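# Hang the top scarf on the central hanger's bar

## Task

Take the folded scarf lying on top and drape it across the lower bar of whichever hanger sits closer to the midpoint between the two arms, with roughly equal lengths falling on each side of the bar and nothing of it resting on the table or on the second scarf. Finish with one gripper holding that hanger and nothing else, and the scarf in contact with the hanger alone. The second hanger must stay hanging on the rail and the second scarf must stay on the table. The rack is free-standing, so at the end it must be upright and close to its starting spot.

## Robot and tools

Robot: two six-joint arms, left_arm and right_arm, each ending in a parallel two-finger gripper. Calibrated base positions in the scene frame: left_arm (-0.017, +0.271, 0) m, yaw quat_wxyz (+1.000, 0, 0, -0.020); right_arm (-0.045, -0.374, 0) m, quat_wxyz (+1.000, 0, 0, +0.003).

Scene frame: origin at table-top height, halfway between the nominal bases; +x points out over the table, +y toward left_arm, +z up. Arm names do not match left/right in the images. Gripper frame: fingers extend along its +z, and they open and close along its y. end_effector_position is the point between the pads, roughly 1 cm short of the fingertips.

The 14-number row (used by execute_actions and move): values in [-1, 1], first left_arm's dx, dy, dz, rx, ry, rz, opening, then the same seven for right_arm; always send all 14. The six pose numbers are offsets, not poses: they count from that arm's Hand target as it stood when the action or move began, measured along that Hand target's own axes. 1.0 equals 0.6 m for dx/dy/dz and 180 degrees for rotation; rx, ry, rz form a single rotation vector. Sending the same offset twice moves the arm twice. Six zeros re-request the current Hand target. Opening is absolute: +1 fully open (0.094 m), -1 shut. A 0 in the opening slot is itself a command, so to keep a gripper unchanged resend its present value (shown under Tool commands).

execute_actions(actions, cameras): actions is a list of actions; each action is a table of up to 15 rows, one row per 1/30 s control step, and if shorter its final row repeats for the remaining steps. Every row in an action counts from that action's starting Hand target. An empty list simply reports state and images. cameras: list of names, null/["all"] for all, [] for none; an unknown name invalidates the call.

move(target, speed, blend, opening_speed, blocking, cameras): straight-line paths for both grippers. target is one 14-number row or a list of up to 15 rows; every row in the list counts from the same starting Hand targets. speed: m/s, 0.002 to 2.9, default 0.25 (turn rate up to twice that in rad/s); one value or one per target. blend: corner rounding radius in m for lists. opening_speed: rate on the -1..1 scale per second, at least 0.2; use a low value to close gently on soft things. blocking=false returns after about 0.5 s while motion continues. Paths take at least 0.5 s and are cut at 10 s; they do not avoid obstacles or the other arm. Faster moves lag and stray more and hit harder. Openings of the first target go out immediately; later targets' openings are applied once everything is at rest there. Avoid paths that pass near an arm's own base (go around it), since the shoulder posture may flip.

The result adds a move: line giving the ending (done, off_target, moving, held, fault) and any limits (paced = commanded pose clipped; held = steps withheld). done means at rest within 10 mm and 2 degrees; neither done nor off_target tells you about contact.

wait(seconds 0 to 10): let time pass holding commands; a running move continues. stop(): brakes a running move. zoom_image(camera, region [x0,y0,x1,y1] in pixels, at most 504x504) enlarges part of the latest image of cam_high, cam_low, cam_left_wrist or cam_right_wrist (all 896x504). read_manual(section="licences") returns licence text only. finished_scene(scene): pass the current scene number; irreversible.

Result lines: end_effector_position (m) and end_effector_quat_wxyz in the scene frame, possibly a few cm off; Hand target (last commanded pose after clipping, the base for next offsets); Tool commands; grip_measured (opening on the -1..1 scale; reads up to ~2.7 mm wide when empty, and does not reveal contact); grip_effort_nm (motor effort, negative closing, has offset); Joint positions (last value is finger opening in m); joint torques (include gravity; first three wrap at ±28 N m); Joint velocities, which may read within noise; MOTOR HOT above 75 °C and OVER-TEMPERATURE FAULT at 90 °C, after which that arm folds and idles.

Control notes: orientation commands are clipped to 40 degrees from the current orientation each step. Grippers often rest a centimetre or so short of the target because of friction and weight; resend or add the missing offset. To end pressing against something, command back past the gripper. To release, command an opening well above grip_measured.

Avoid: dropping the scarf or hanger, letting anything leave the table, tipping the rack, fast impacts, strong pushes, the grippers or fingers closing on or striking the other arm (may end the scene), long stretched or straining postures that overheat motors. Loose objects may occasionally get nudged by outside disturbances; check images before finishing.

Each tool is called after "Request:" in YAML: its name, and indented under it one key for each argument.

## Session

Request:
execute_actions:
  actions: []

Scene clock: 0.00 s.
left_arm: end_effector_position=(+0.1580, +0.2646, +0.1137) grip_measured=+1.000 grip_effort_nm=n/a end_effector_quat_wxyz=(+0.383, +0.018, +0.924, -0.008) | right_arm: end_effector_position=(+0.1305, -0.3717, +0.1138) grip_measured=+1.000 grip_effort_nm=n/a end_effector_quat_wxyz=(+0.383, -0.002, +0.924, +0.001)
Joint positions: left_arm=[0 0.283 0.438 -0.94 0 0 0.094] | right_arm=[0 0.283 0.438 -0.94 0 0 0.094]
Joint velocities: within noise
Joint torques (N m): no reading
Heat: left arm: 28 °C; right arm: 31 °C.
Hand target: left_arm +0.1573, +0.2646, +0.1156; +0.385, +0.018, +0.923, -0.008 | right_arm +0.1323, -0.3718, +0.1202; +0.393, -0.003, +0.920, +0.001
Tool commands: left_gripper/opening=+1.0 right_gripper/opening=+1.0

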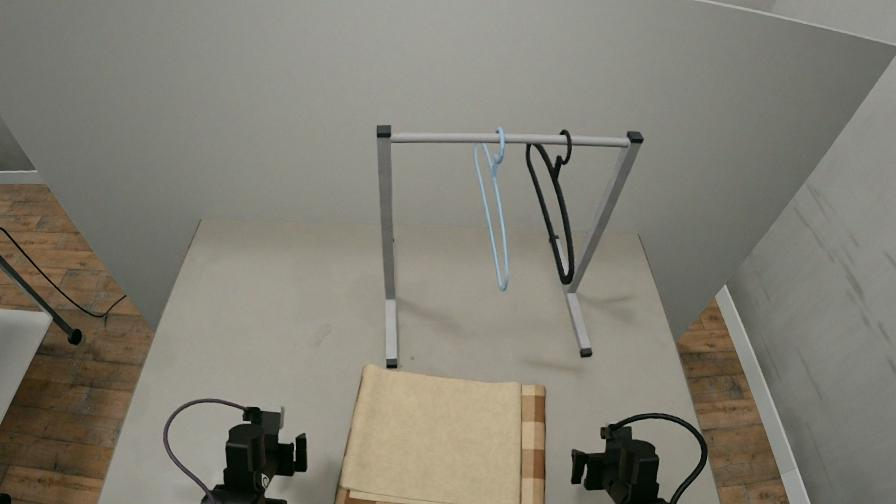

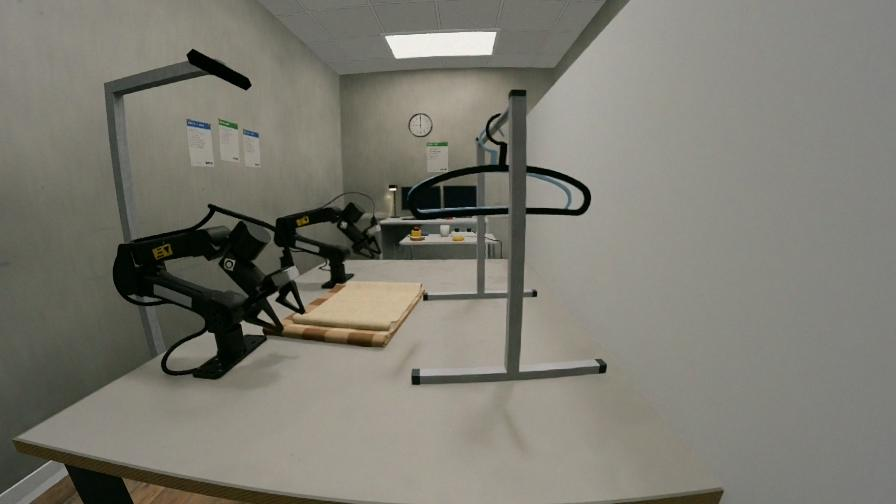

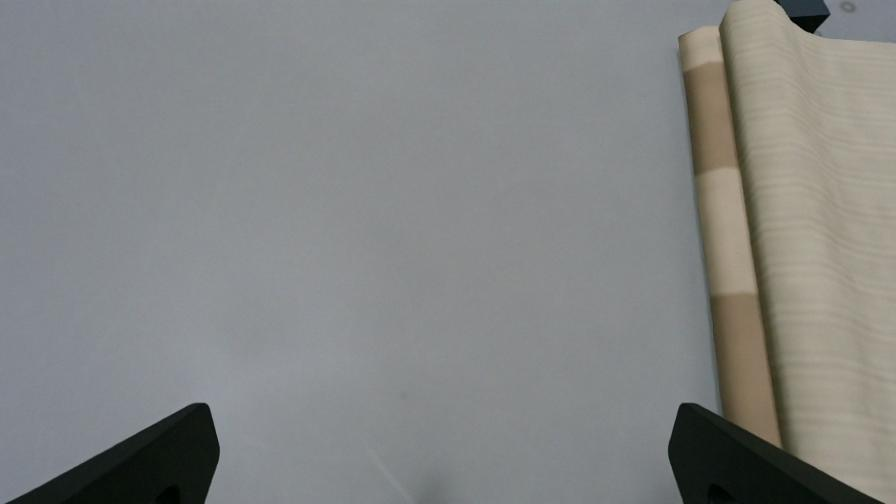

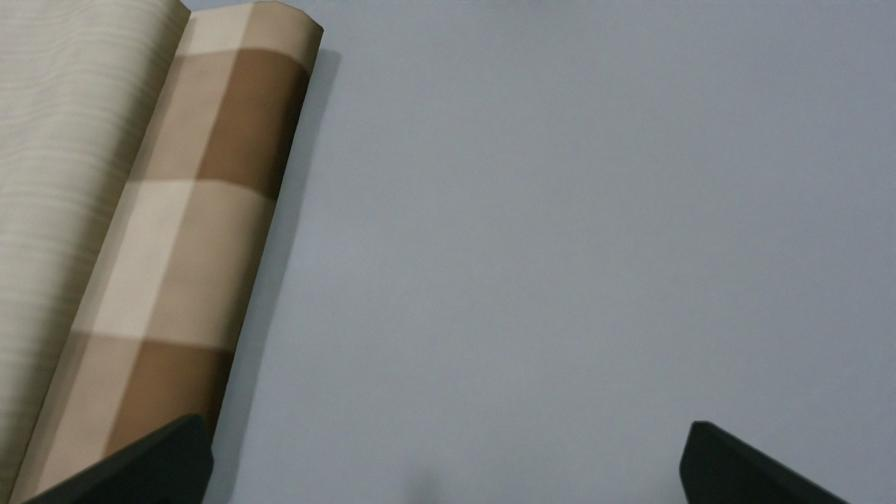

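Request:
zoom_image:
  camera: "cam_high"
  region: [360, 100, 680, 380]

Request:
zoom_image:
  camera: "cam_high"
  region: [150, 340, 600, 504]

Request:
zoom_image:
  camera: "cam_low"
  region: [380, 80, 640, 400]

Request:
zoom_image:
  camera: "cam_low"
  region: [100, 170, 460, 390]

Scaled by 1.575.

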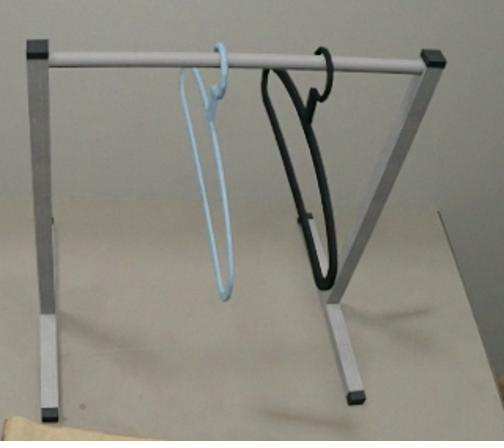

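Scaled by 1.120.

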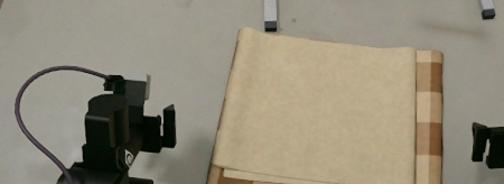

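Scaled by 1.575.

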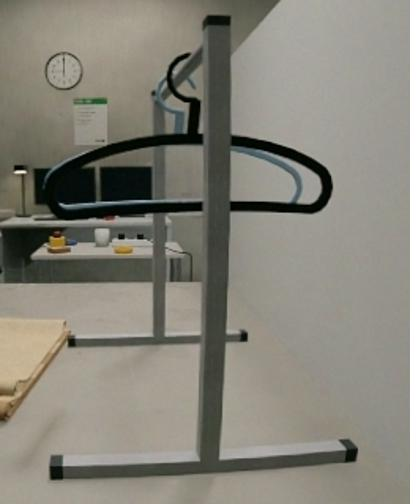

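Scaled by 1.400.

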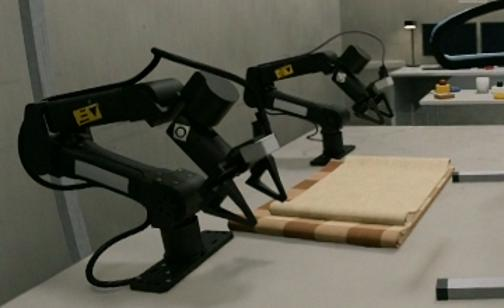

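Request:
move:
  target: [-0.405, 0, -0.276, 0, -0.25, 0, 1, -0.405, 0, -0.276, 0, -0.25, 0, 1]
  speed: 0.3

Scene clock: 5.43 s.
left_arm: end_effector_position=(+0.2137, +0.2624, +0.3935) grip_measured=+1.000 grip_effort_nm=0.017 end_effector_quat_wxyz=(+0.700, +0.014, +0.714, -0.014) | right_arm: end_effector_position=(+0.1838, -0.3715, +0.3919) grip_measured=+1.000 grip_effort_nm=-0.012 end_effector_quat_wxyz=(+0.699, -0.002, +0.715, +0.002)
Joint positions: left_arm=[0 0.479 0.916 -0.457 0 0 0.094] | right_arm=[0 0.469 0.913 -0.467 0 0 0.094]
Joint torques (N m): left_arm=[-0.01 2.25 8.77 1.72 0.01 -0.02] | right_arm=[0.12 2.47 9.87 1.89 0.02 -0.02]
Heat: left arm: 30 °C; right arm: 31 °C.
Hand target: left_arm +0.2106, +0.2625, +0.4049; +0.709, +0.014, +0.705, -0.014 | right_arm +0.1807, -0.3714, +0.4101; +0.715, -0.002, +0.699, +0.002
Off the commanded pose: left_arm 0.012 m, 1 deg | right_arm 0.019 m, 3 deg.
move: off_target (left_arm, right_arm)

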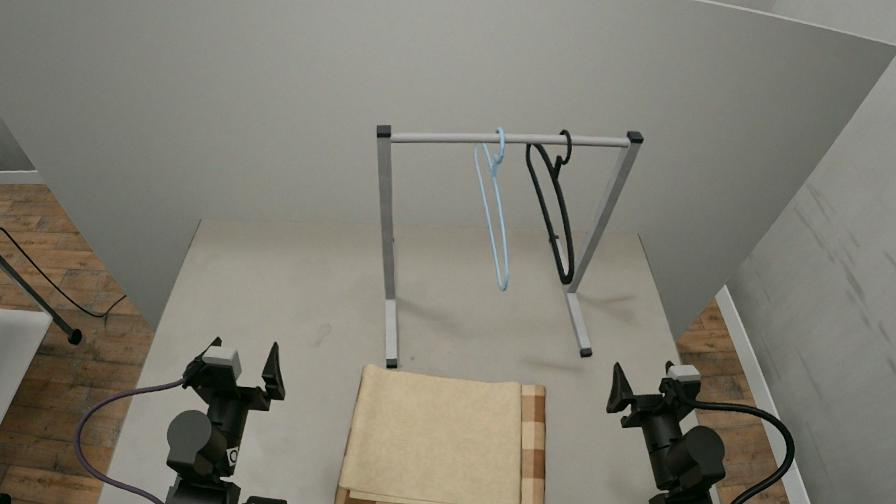

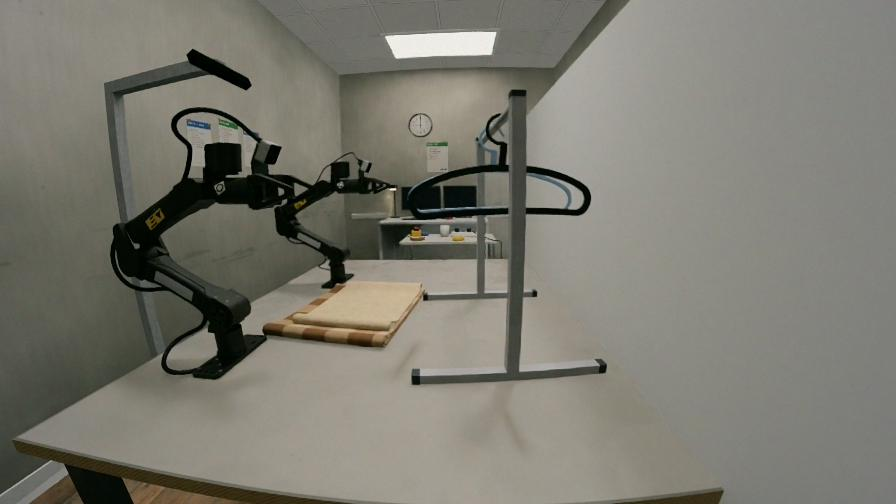

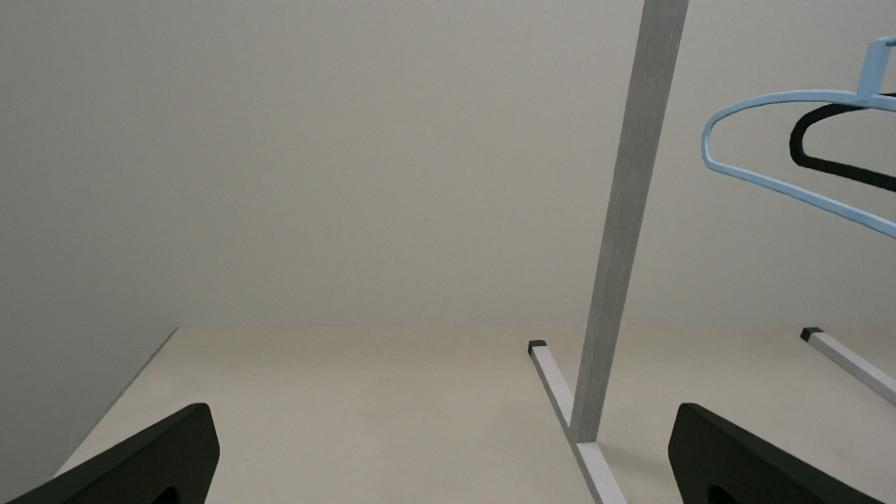

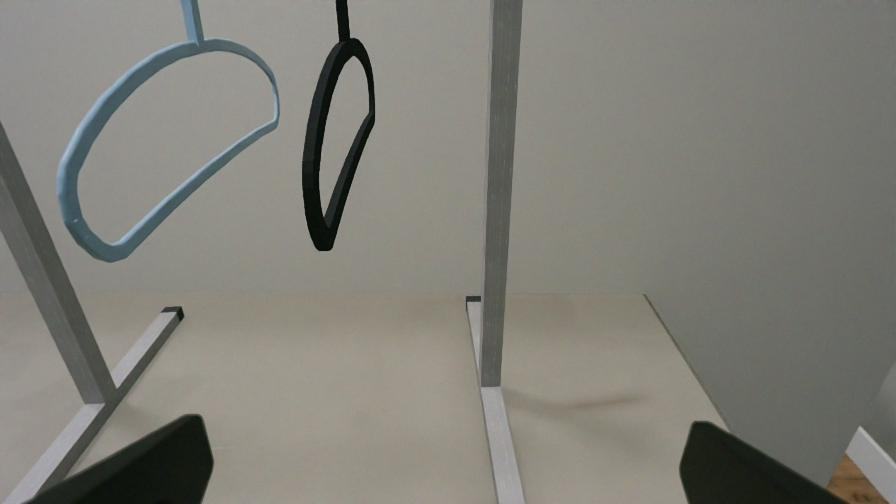

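Request:
zoom_image:
  camera: "cam_low"
  region: [470, 80, 550, 160]

Request:
zoom_image:
  camera: "cam_high"
  region: [470, 115, 600, 190]

Request:
zoom_image:
  camera: "cam_high"
  region: [310, 340, 570, 504]

Scaled by 6.300.

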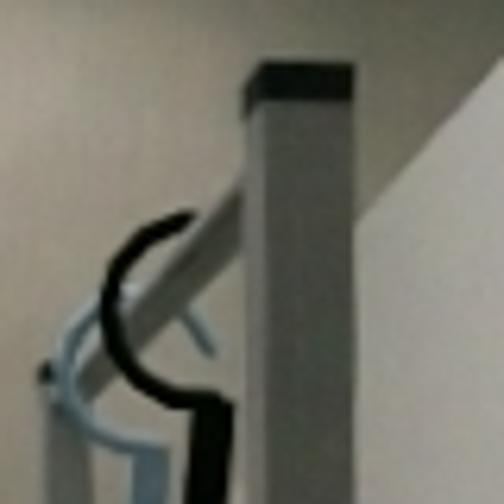

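Scaled by 3.877.

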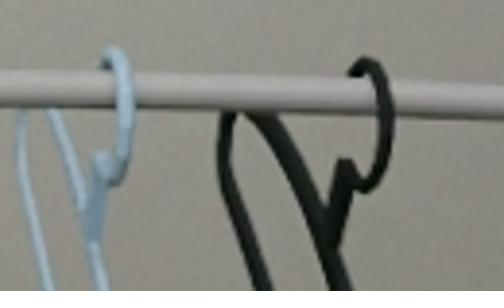

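Scaled by 1.938.

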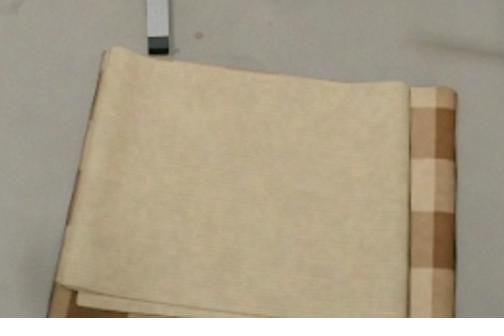

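Request:
move:
  target: [-0.025, -0.36, -0.136, 0, 0.278, 0, 1, 0,0,0,0,0,0, 1]
  speed: 0.3

Scene clock: 15.80 s.
left_arm: end_effector_position=(+0.1207, +0.0456, +0.4154) grip_measured=+1.000 grip_effort_nm=0.012 end_effector_quat_wxyz=(+0.425, +0.091, +0.881, -0.189) | right_arm: end_effector_position=(+0.1838, -0.3715, +0.3923) grip_measured=+1.000 grip_effort_nm=-0.017 end_effector_quat_wxyz=(+0.700, -0.002, +0.714, +0.002)
Joint positions: left_arm=[-1.469 1.309 1.97 -1.557 -0.757 -1.026 0.094] | right_arm=[0 0.469 0.913 -0.465 0 0 0.094]
Joint torques (N m): left_arm=[0.35 -2.28 7.06 0.96 -0.32 -0.09] | right_arm=[0.13 2.51 9.85 1.87 0.02 -0.02]
Heat: left arm: 31 °C; right arm: 32 °C.
Hand target: left_arm +0.1205, +0.0500, +0.4194; +0.344, +0.019, +0.939, -0.007 | right_arm +0.1807, -0.3714, +0.4102; +0.715, -0.002, +0.699, +0.002
Off the commanded pose: left_arm 0.006 m, 25 deg | right_arm 0.018 m, 2 deg.
joint sent to its limit (left arm) — joint 4 (wrist pitch), lower limit. The joint targets are off in orientation, not in position.
move: off_target (left_arm, right_arm)

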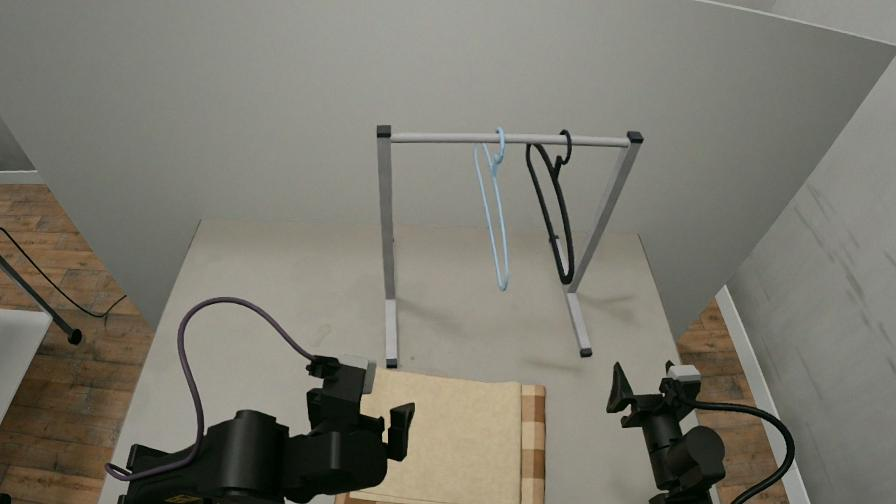

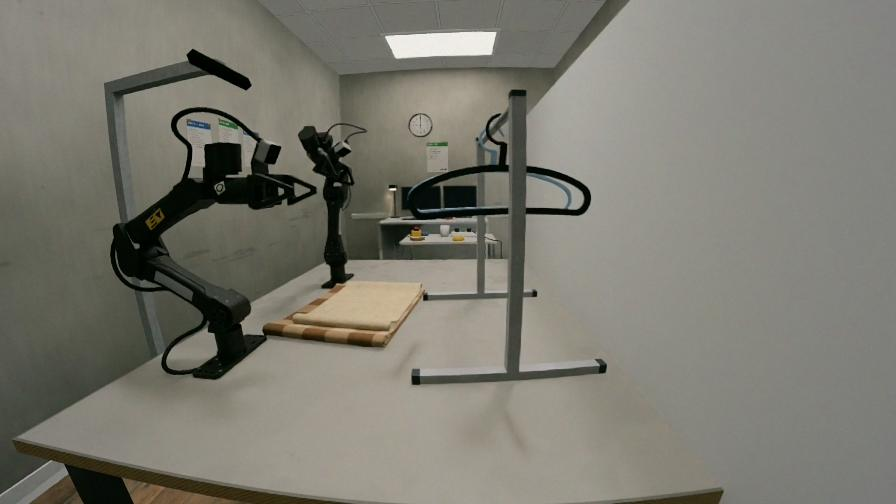

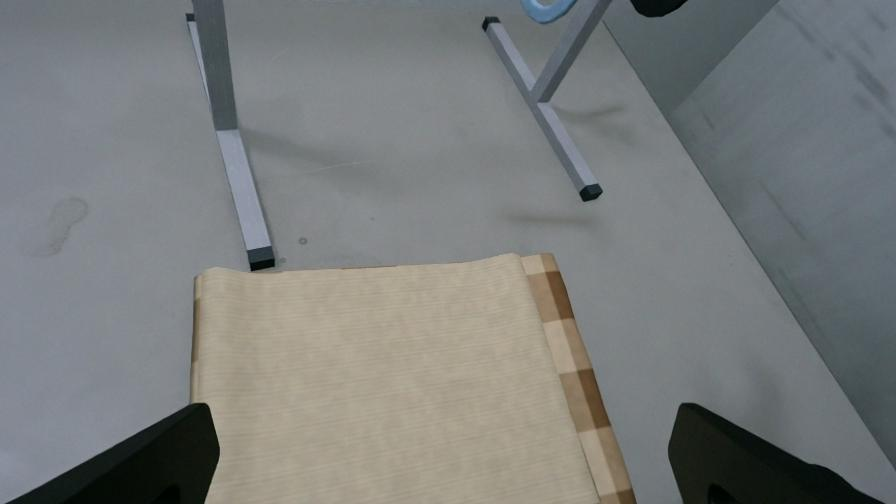

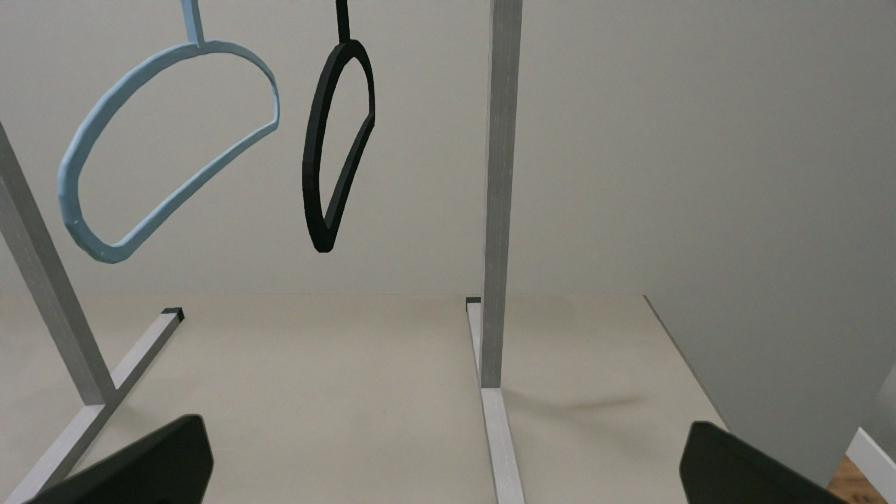

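Request:
move:
  target: [-0.087, 0.36, 0.107, 0, -0.278, 0, 1, 0,0,0,0,0,0, 1]
  speed: 0.3
  cameras: []

Request:
move:
  target: [0, 0, 0, 0, 0, 0, 1, 0.383,0.367,0.025,0,0.507,0, 1]
  speed: 0.3

Scene clock: 21.23 s.
left_arm: end_effector_position=(+0.2101, +0.2633, +0.4100) grip_measured=+1.000 grip_effort_nm=0.007 end_effector_quat_wxyz=(+0.711, +0.009, +0.703, -0.015) | right_arm: end_effector_position=(+0.1838, -0.3715, +0.3924) grip_measured=+1.000 grip_effort_nm=-0.007 end_effector_quat_wxyz=(+0.700, -0.002, +0.714, +0.002)
Joint positions: left_arm=[-0.01 0.49 0.958 -0.456 -0.017 -0.008 0.094] | right_arm=[0 0.469 0.913 -0.465 0 0 0.094]
Joint torques (N m): left_arm=[0.58 1.37 4.83 1.73 0.17 0.06] | right_arm=[0.13 2.48 9.88 1.87 0.02 -0.02]
Heat: left arm: 31 °C; right arm: 32 °C.
Hand target: left_arm +0.2103, +0.2626, +0.4041; +0.709, +0.014, +0.705, -0.014 | right_arm +0.1807, -0.3714, +0.4102; +0.715, -0.002, +0.699, +0.002
Off the commanded pose: left_arm 0.006 m, 1 deg | right_arm 0.018 m, 2 deg.
move: off_target (right_arm)
No camera images: "cameras" was empty.

Scene clock: 24.70 s.
left_arm: end_effector_position=(+0.2101, +0.2631, +0.4102) grip_measured=+1.000 grip_effort_nm=0.007 end_effector_quat_wxyz=(+0.712, +0.009, +0.702, -0.015) | right_arm: end_effector_position=(+0.1945, -0.1532, +0.1748) grip_measured=+1.000 grip_effort_nm=-0.022 end_effector_quat_wxyz=(-0.004, -0.007, +1.000, -0.007)
Joint positions: left_arm=[-0.01 0.49 0.958 -0.456 -0.016 -0.008 0.094] | right_arm=[0.739 1.806 1.757 -1.537 0.005 0.73 0.094]
Joint torques (N m): left_arm=[0.66 1.36 4.82 1.71 0.16 0.05] | right_arm=[-0.73 -8.1 9.58 -0.08 -0.1 -0.02]
Heat: left arm: 31 °C; right arm: 33 °C.
Hand target: left_arm +0.2103, +0.2626, +0.4041; +0.709, +0.014, +0.705, -0.014 | right_arm +0.1995, -0.1512, +0.1807; +0.000, -0.003, +1.000, +0.000
Off the commanded pose: left_arm 0.006 m, 1 deg | right_arm 0.008 m, 1 deg.
move: done

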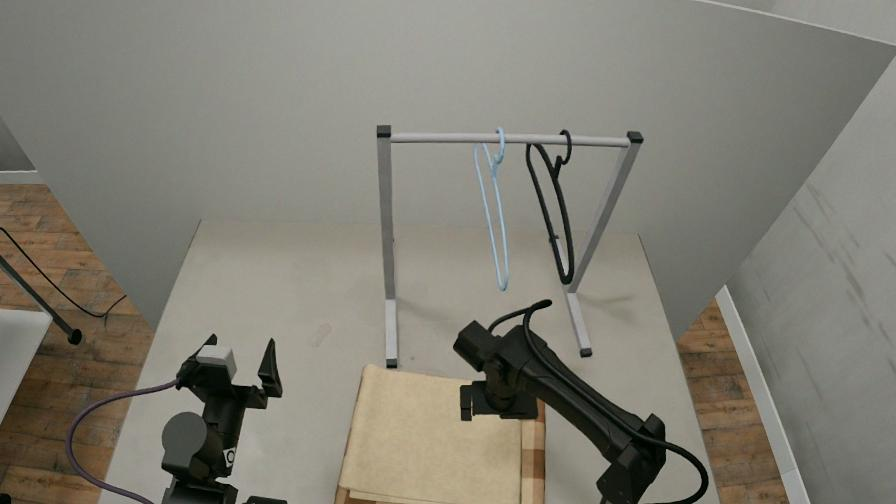

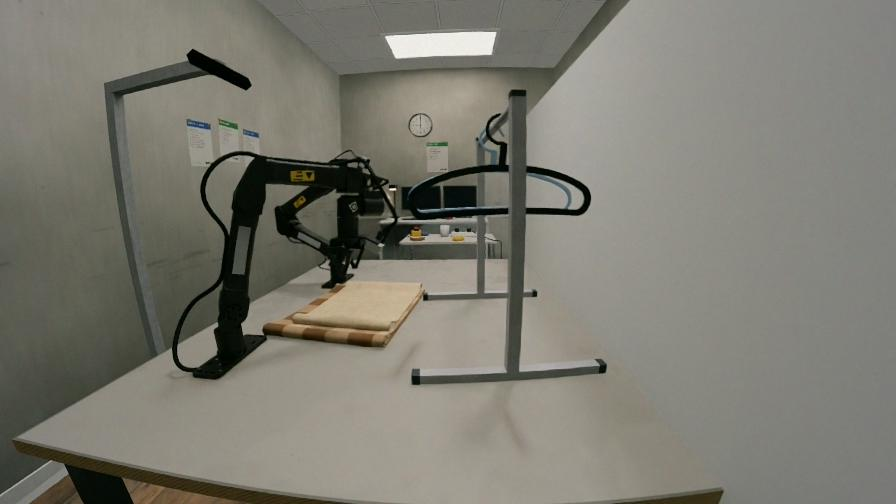

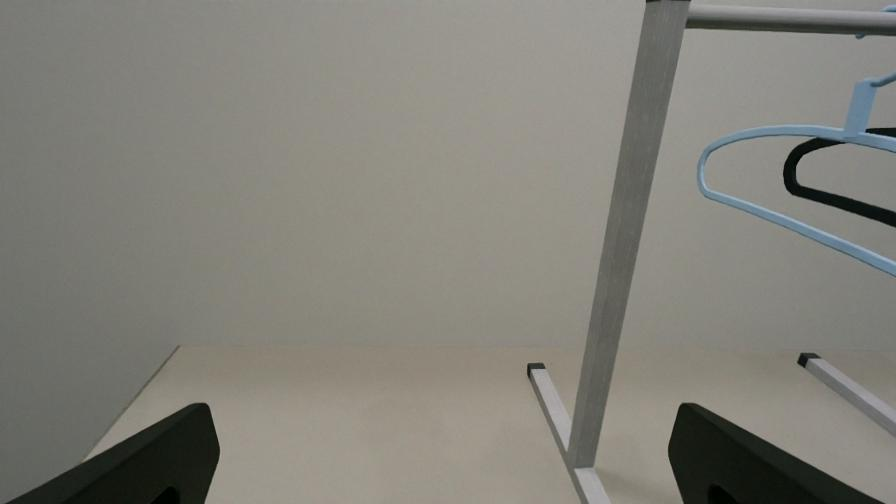

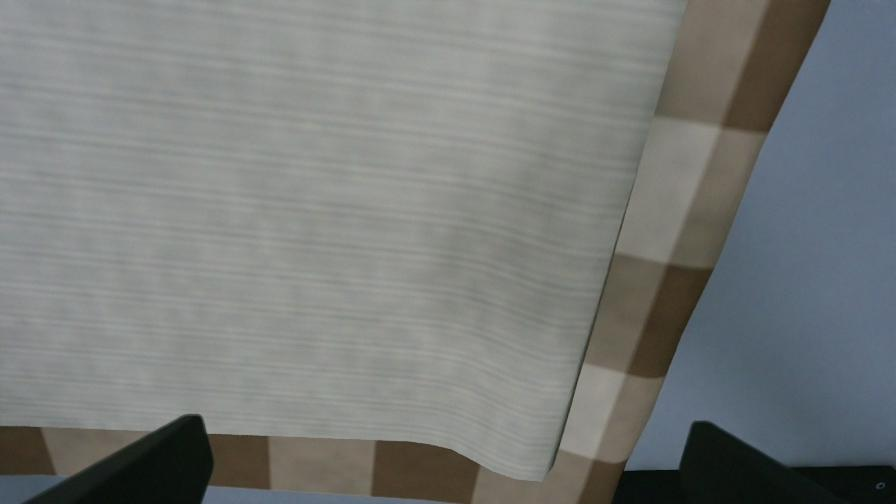

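Request:
zoom_image:
  camera: "cam_right_wrist"
  region: [250, 250, 700, 504]

Request:
zoom_image:
  camera: "cam_high"
  region: [330, 440, 560, 504]

Request:
zoom_image:
  camera: "cam_low"
  region: [255, 270, 435, 360]

Scaled by 1.120.

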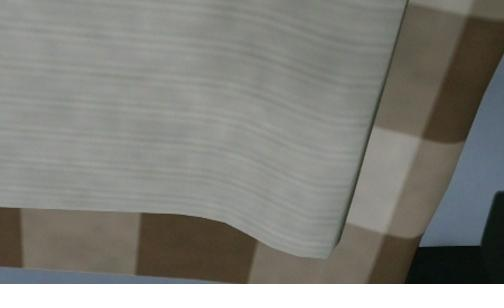

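Scaled by 2.191.

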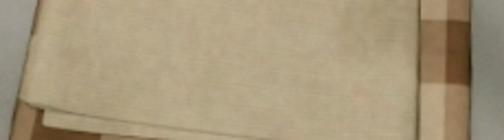

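Scaled by 2.800.

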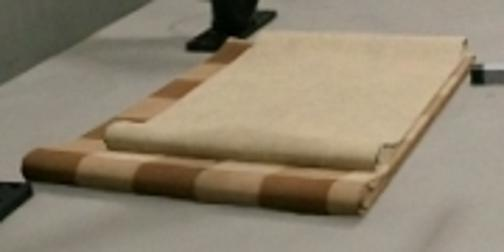

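Request:
move:
  target: [0.34, 0.167, 0.01, 0.49, 0, 0, 1, 0,0,0,0,0,0, 1]
  speed: 0.3

Scene clock: 33.27 s.
left_arm: end_effector_position=(+0.2253, +0.3650, +0.2049) grip_measured=+1.000 grip_effort_nm=0.012 end_effector_quat_wxyz=(+0.691, +0.165, +0.689, -0.145) | right_arm: end_effector_position=(+0.1941, -0.1534, +0.1748) grip_measured=+1.000 grip_effort_nm=-0.012 end_effector_quat_wxyz=(-0.005, -0.007, +1.000, -0.007)
Joint positions: left_arm=[1.162 1.115 0.411 0.148 1.563 0.585 0.094] | right_arm=[0.739 1.806 1.757 -1.538 0.004 0.73 0.094]
Joint torques (N m): left_arm=[0.55 -2.14 5.24 1 0.54 0.06] | right_arm=[-0.75 -8.1 9.59 -0.07 -0.03 -0.01]
Heat: left arm: 32 °C; right arm: 34 °C.
Hand target: left_arm +0.2212, +0.3624, +0.2001; +0.596, +0.386, +0.594, -0.377 | right_arm +0.1995, -0.1512, +0.1807; +0.000, -0.003, +1.000, +0.000
Off the commanded pose: left_arm 0.007 m, 65 deg; orientation clipped | right_arm 0.008 m, 1 deg.
joint sent to its limit (left arm) — joint 5 (wrist yaw), upper limit. The joint targets are off in orientation, not in position.
move: off_target (left_arm); limits=paced

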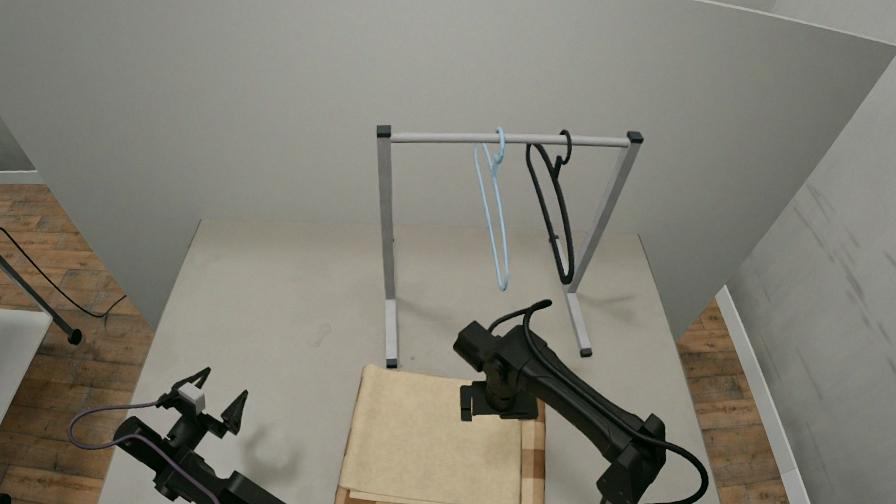

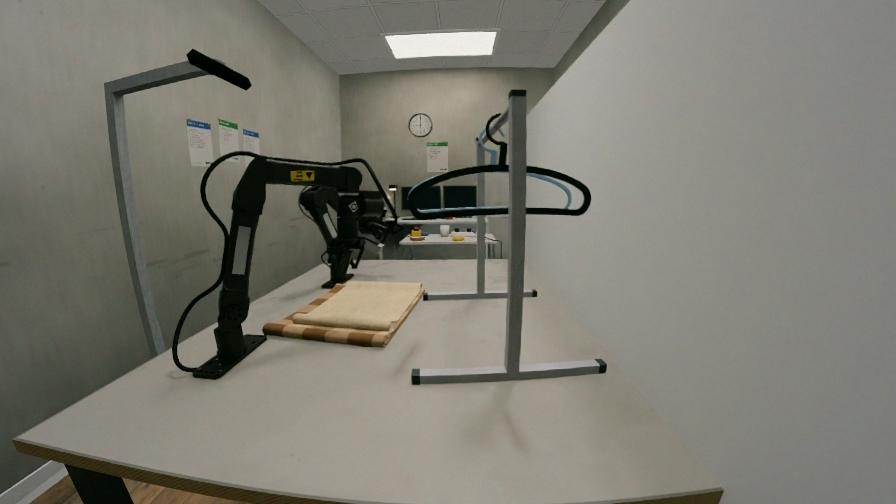

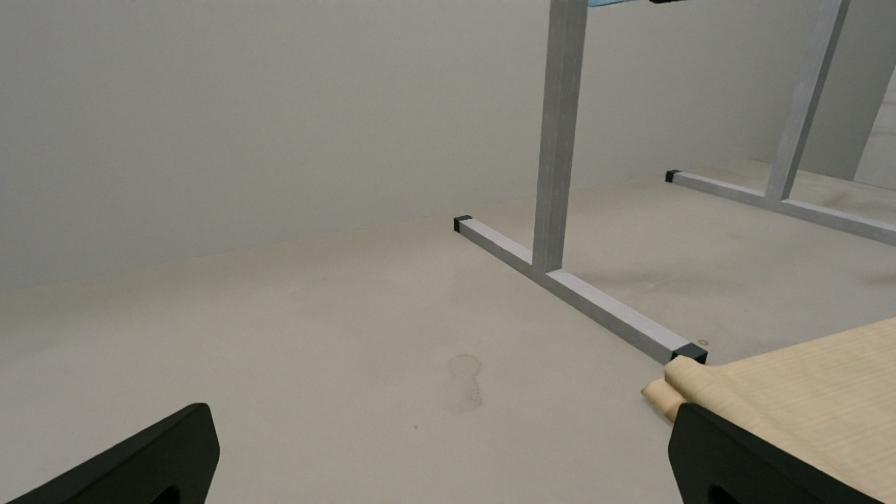

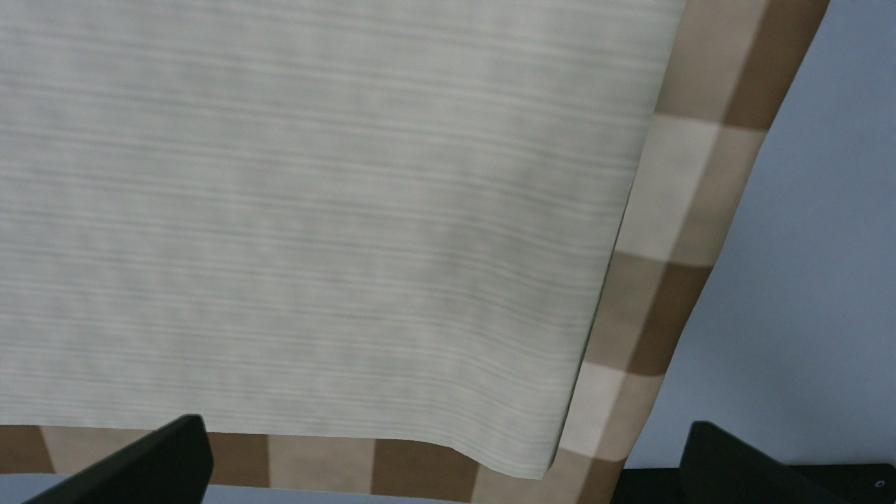

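Request:
zoom_image:
  camera: "cam_left_wrist"
  region: [620, 300, 896, 504]

Scaled by 1.826.

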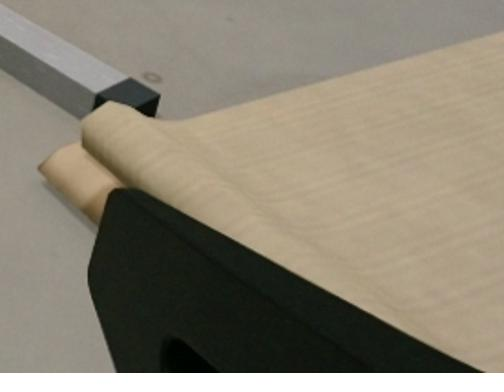

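Request:
zoom_image:
  camera: "cam_low"
  region: [370, 275, 430, 350]

Request:
zoom_image:
  camera: "cam_low"
  region: [260, 305, 340, 355]

Request:
zoom_image:
  camera: "cam_high"
  region: [330, 474, 450, 504]

Scaled by 6.720.

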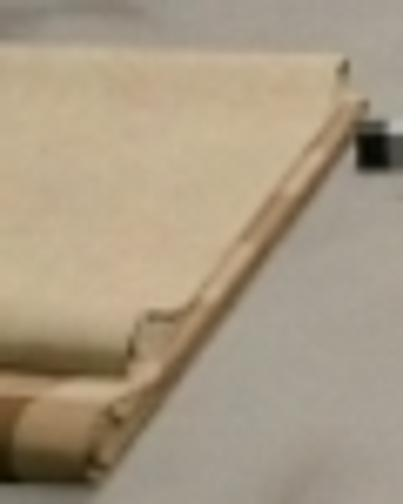

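Scaled by 6.300.

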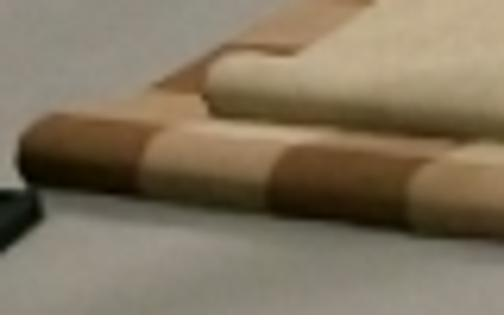

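Scaled by 4.200.

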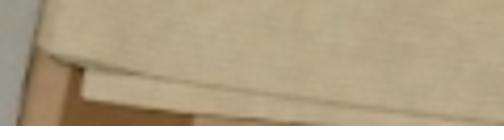

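Request:
move:
  target: [0.08, -0.221, 0.196, -0.56, 0.234, -0.565, 1, 0,0,0,0,0,0, 1]
  speed: 0.3
  cameras: ["cam_left_wrist","cam_high"]

Scene clock: 53.07 s.
left_arm: end_effector_position=(+0.1480, +0.2019, +0.1433) grip_measured=+1.000 grip_effort_nm=0.002 end_effector_quat_wxyz=(+0.000, -0.568, +0.823, +0.006) | right_arm: end_effector_position=(+0.1940, -0.1534, +0.1748) grip_measured=+1.000 grip_effort_nm=-0.007 end_effector_quat_wxyz=(-0.005, -0.007, +1.000, -0.007)
Joint positions: left_arm=[-0.367 1.224 1.082 -1.439 -0.007 -1.614 0.094] | right_arm=[0.739 1.806 1.757 -1.539 0.004 0.73 0.094]
Joint torques (N m): left_arm=[0.44 -2.66 9.05 -0.02 0.08 -0.1] | right_arm=[-0.73 -8.12 9.59 -0.07 -0.02 -0.01]
Heat: left arm: 31 °C; right arm: 36 °C.
Hand target: left_arm +0.1502, +0.2006, +0.1501; +0.000, -0.573, +0.819, +0.000 | right_arm +0.1995, -0.1512, +0.1807; +0.000, -0.003, +1.000, +0.000
Off the commanded pose: left_arm 0.007 m, 1 deg | right_arm 0.008 m, 1 deg.
move: done
Images, in order (width x height): cam_high 896x504, cam_left_wrist 896x504.

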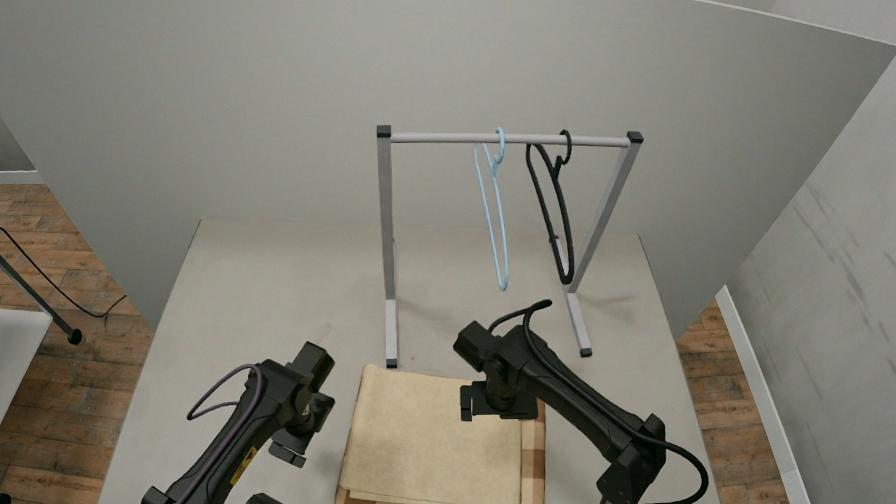

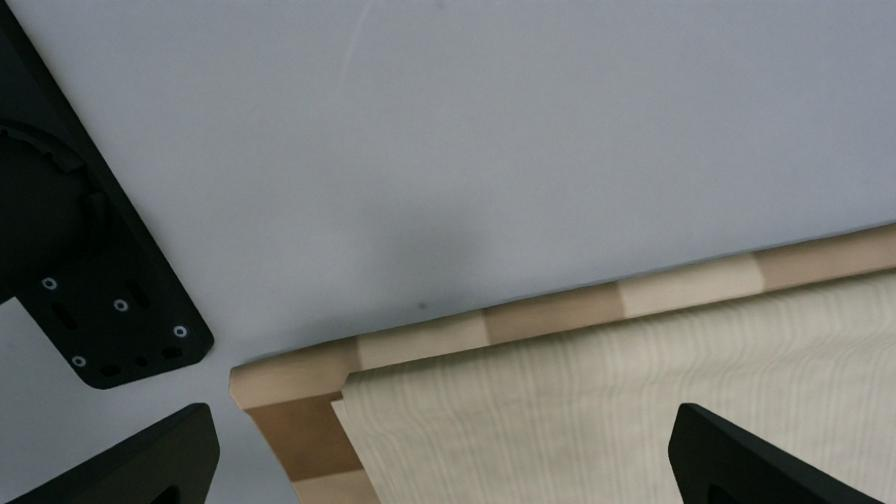

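Request:
zoom_image:
  camera: "cam_left_wrist"
  region: [210, 300, 500, 504]

Scaled by 1.738.

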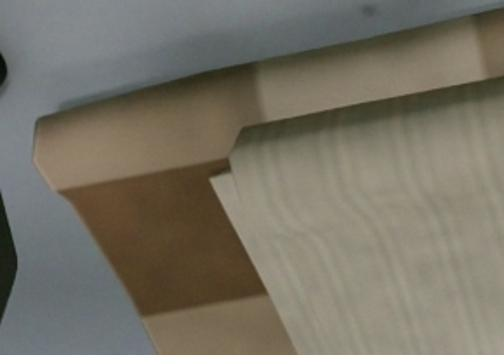

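Request:
move:
  target: [0,0,0,0,0,0, 1, -0.167,0.036,-0.257,0,-0.5,0, 1]
  speed: 0.3
  cameras: ["cam_right_wrist","cam_high","cam_low"]

Scene clock: 66.30 s.
left_arm: end_effector_position=(+0.1475, +0.2019, +0.1433) grip_measured=+1.000 grip_effort_nm=0.002 end_effector_quat_wxyz=(-0.001, -0.568, +0.823, +0.006) | right_arm: end_effector_position=(+0.2998, -0.1242, +0.3348) grip_measured=+1.000 grip_effort_nm=-0.012 end_effector_quat_wxyz=(+0.705, -0.002, +0.709, +0.002)
Joint positions: left_arm=[-0.367 1.224 1.082 -1.441 -0.006 -1.615 0.094] | right_arm=[0.973 1.419 1.007 0.401 0.973 0.008 0.094]
Joint torques (N m): left_arm=[0.46 -2.67 9.05 0 0.07 -0.09] | right_arm=[-0.7 -7.64 6.2 1.53 -0.05 -0.1]
Heat: left arm: 30 °C; right arm: 35 °C.
Hand target: left_arm +0.1502, +0.2006, +0.1501; +0.000, -0.574, +0.819, +0.000 | right_arm +0.2996, -0.1290, +0.3348; +0.707, -0.002, +0.707, +0.002
Off the commanded pose: left_arm 0.007 m, 1 deg | right_arm 0.005 m, 0 deg.
move: done
Images, in order (width x height): cam_high 896x504, cam_low 896x504, cam_right_wrist 896x504.

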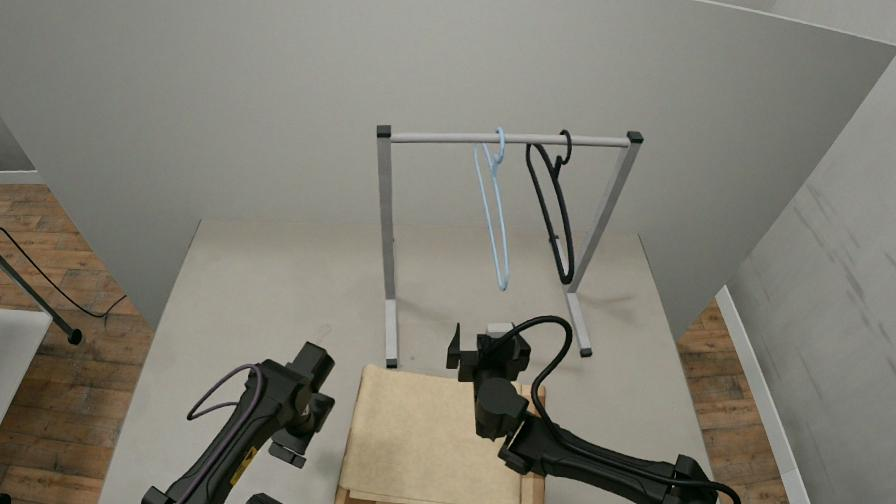

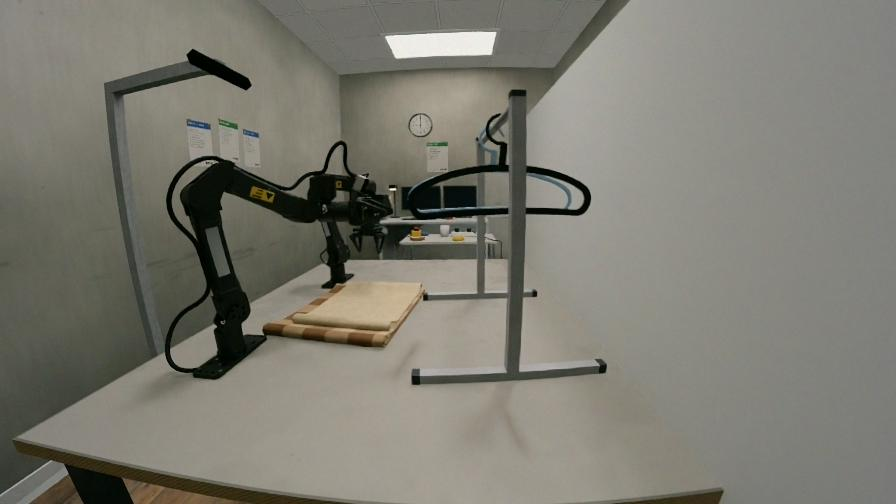

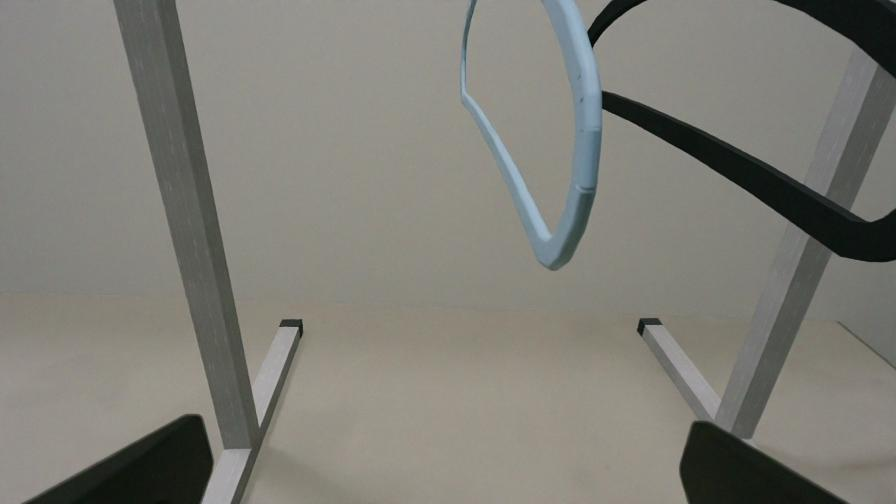

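Request:
move:
  target: [0,0,0,0,0,0, 1, -0.025,-0.068,0.05,-0.015,0,0, 1]
  speed: 0.2
  cameras: ["cam_right_wrist"]

Scene clock: 68.50 s.
left_arm: end_effector_position=(+0.1475, +0.2019, +0.1433) grip_measured=+1.000 grip_effort_nm=0.002 end_effector_quat_wxyz=(-0.001, -0.568, +0.823, +0.006) | right_arm: end_effector_position=(+0.3332, -0.1650, +0.3461) grip_measured=+1.000 grip_effort_nm=-0.017 end_effector_quat_wxyz=(+0.705, -0.017, +0.709, +0.017)
Joint positions: left_arm=[-0.367 1.224 1.082 -1.441 -0.006 -1.615 0.094] | right_arm=[0.777 1.348 0.995 0.345 0.734 0.004 0.094]
Joint torques (N m): left_arm=[0.46 -2.67 9.05 0 0.08 -0.08] | right_arm=[-0.44 -7.99 7.09 1.46 -0.05 -0.07]
Heat: left arm: 30 °C; right arm: 35 °C.
Hand target: left_arm +0.1502, +0.2006, +0.1501; +0.000, -0.574, +0.819, +0.000 | right_arm +0.3298, -0.1697, +0.3499; +0.707, -0.019, +0.707, +0.018
Off the commanded pose: left_arm 0.007 m, 1 deg | right_arm 0.007 m, 0 deg.
move: done
Images, in order (width x height): cam_right_wrist 896x504.

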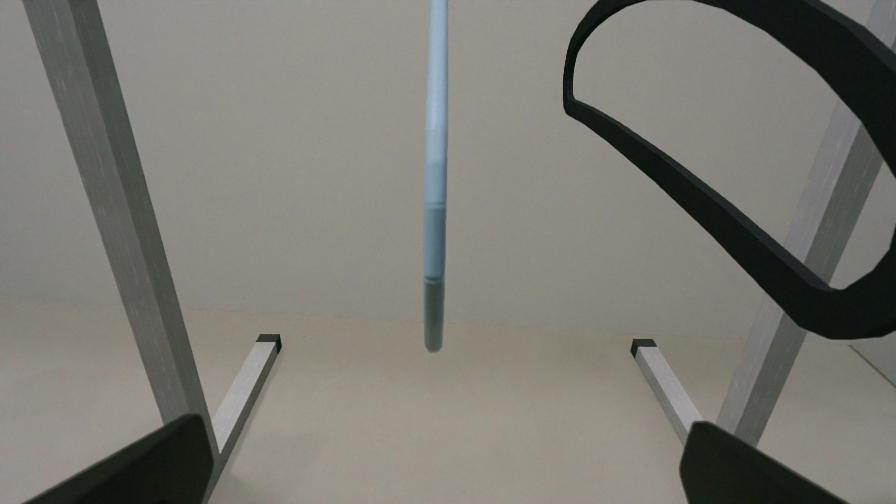

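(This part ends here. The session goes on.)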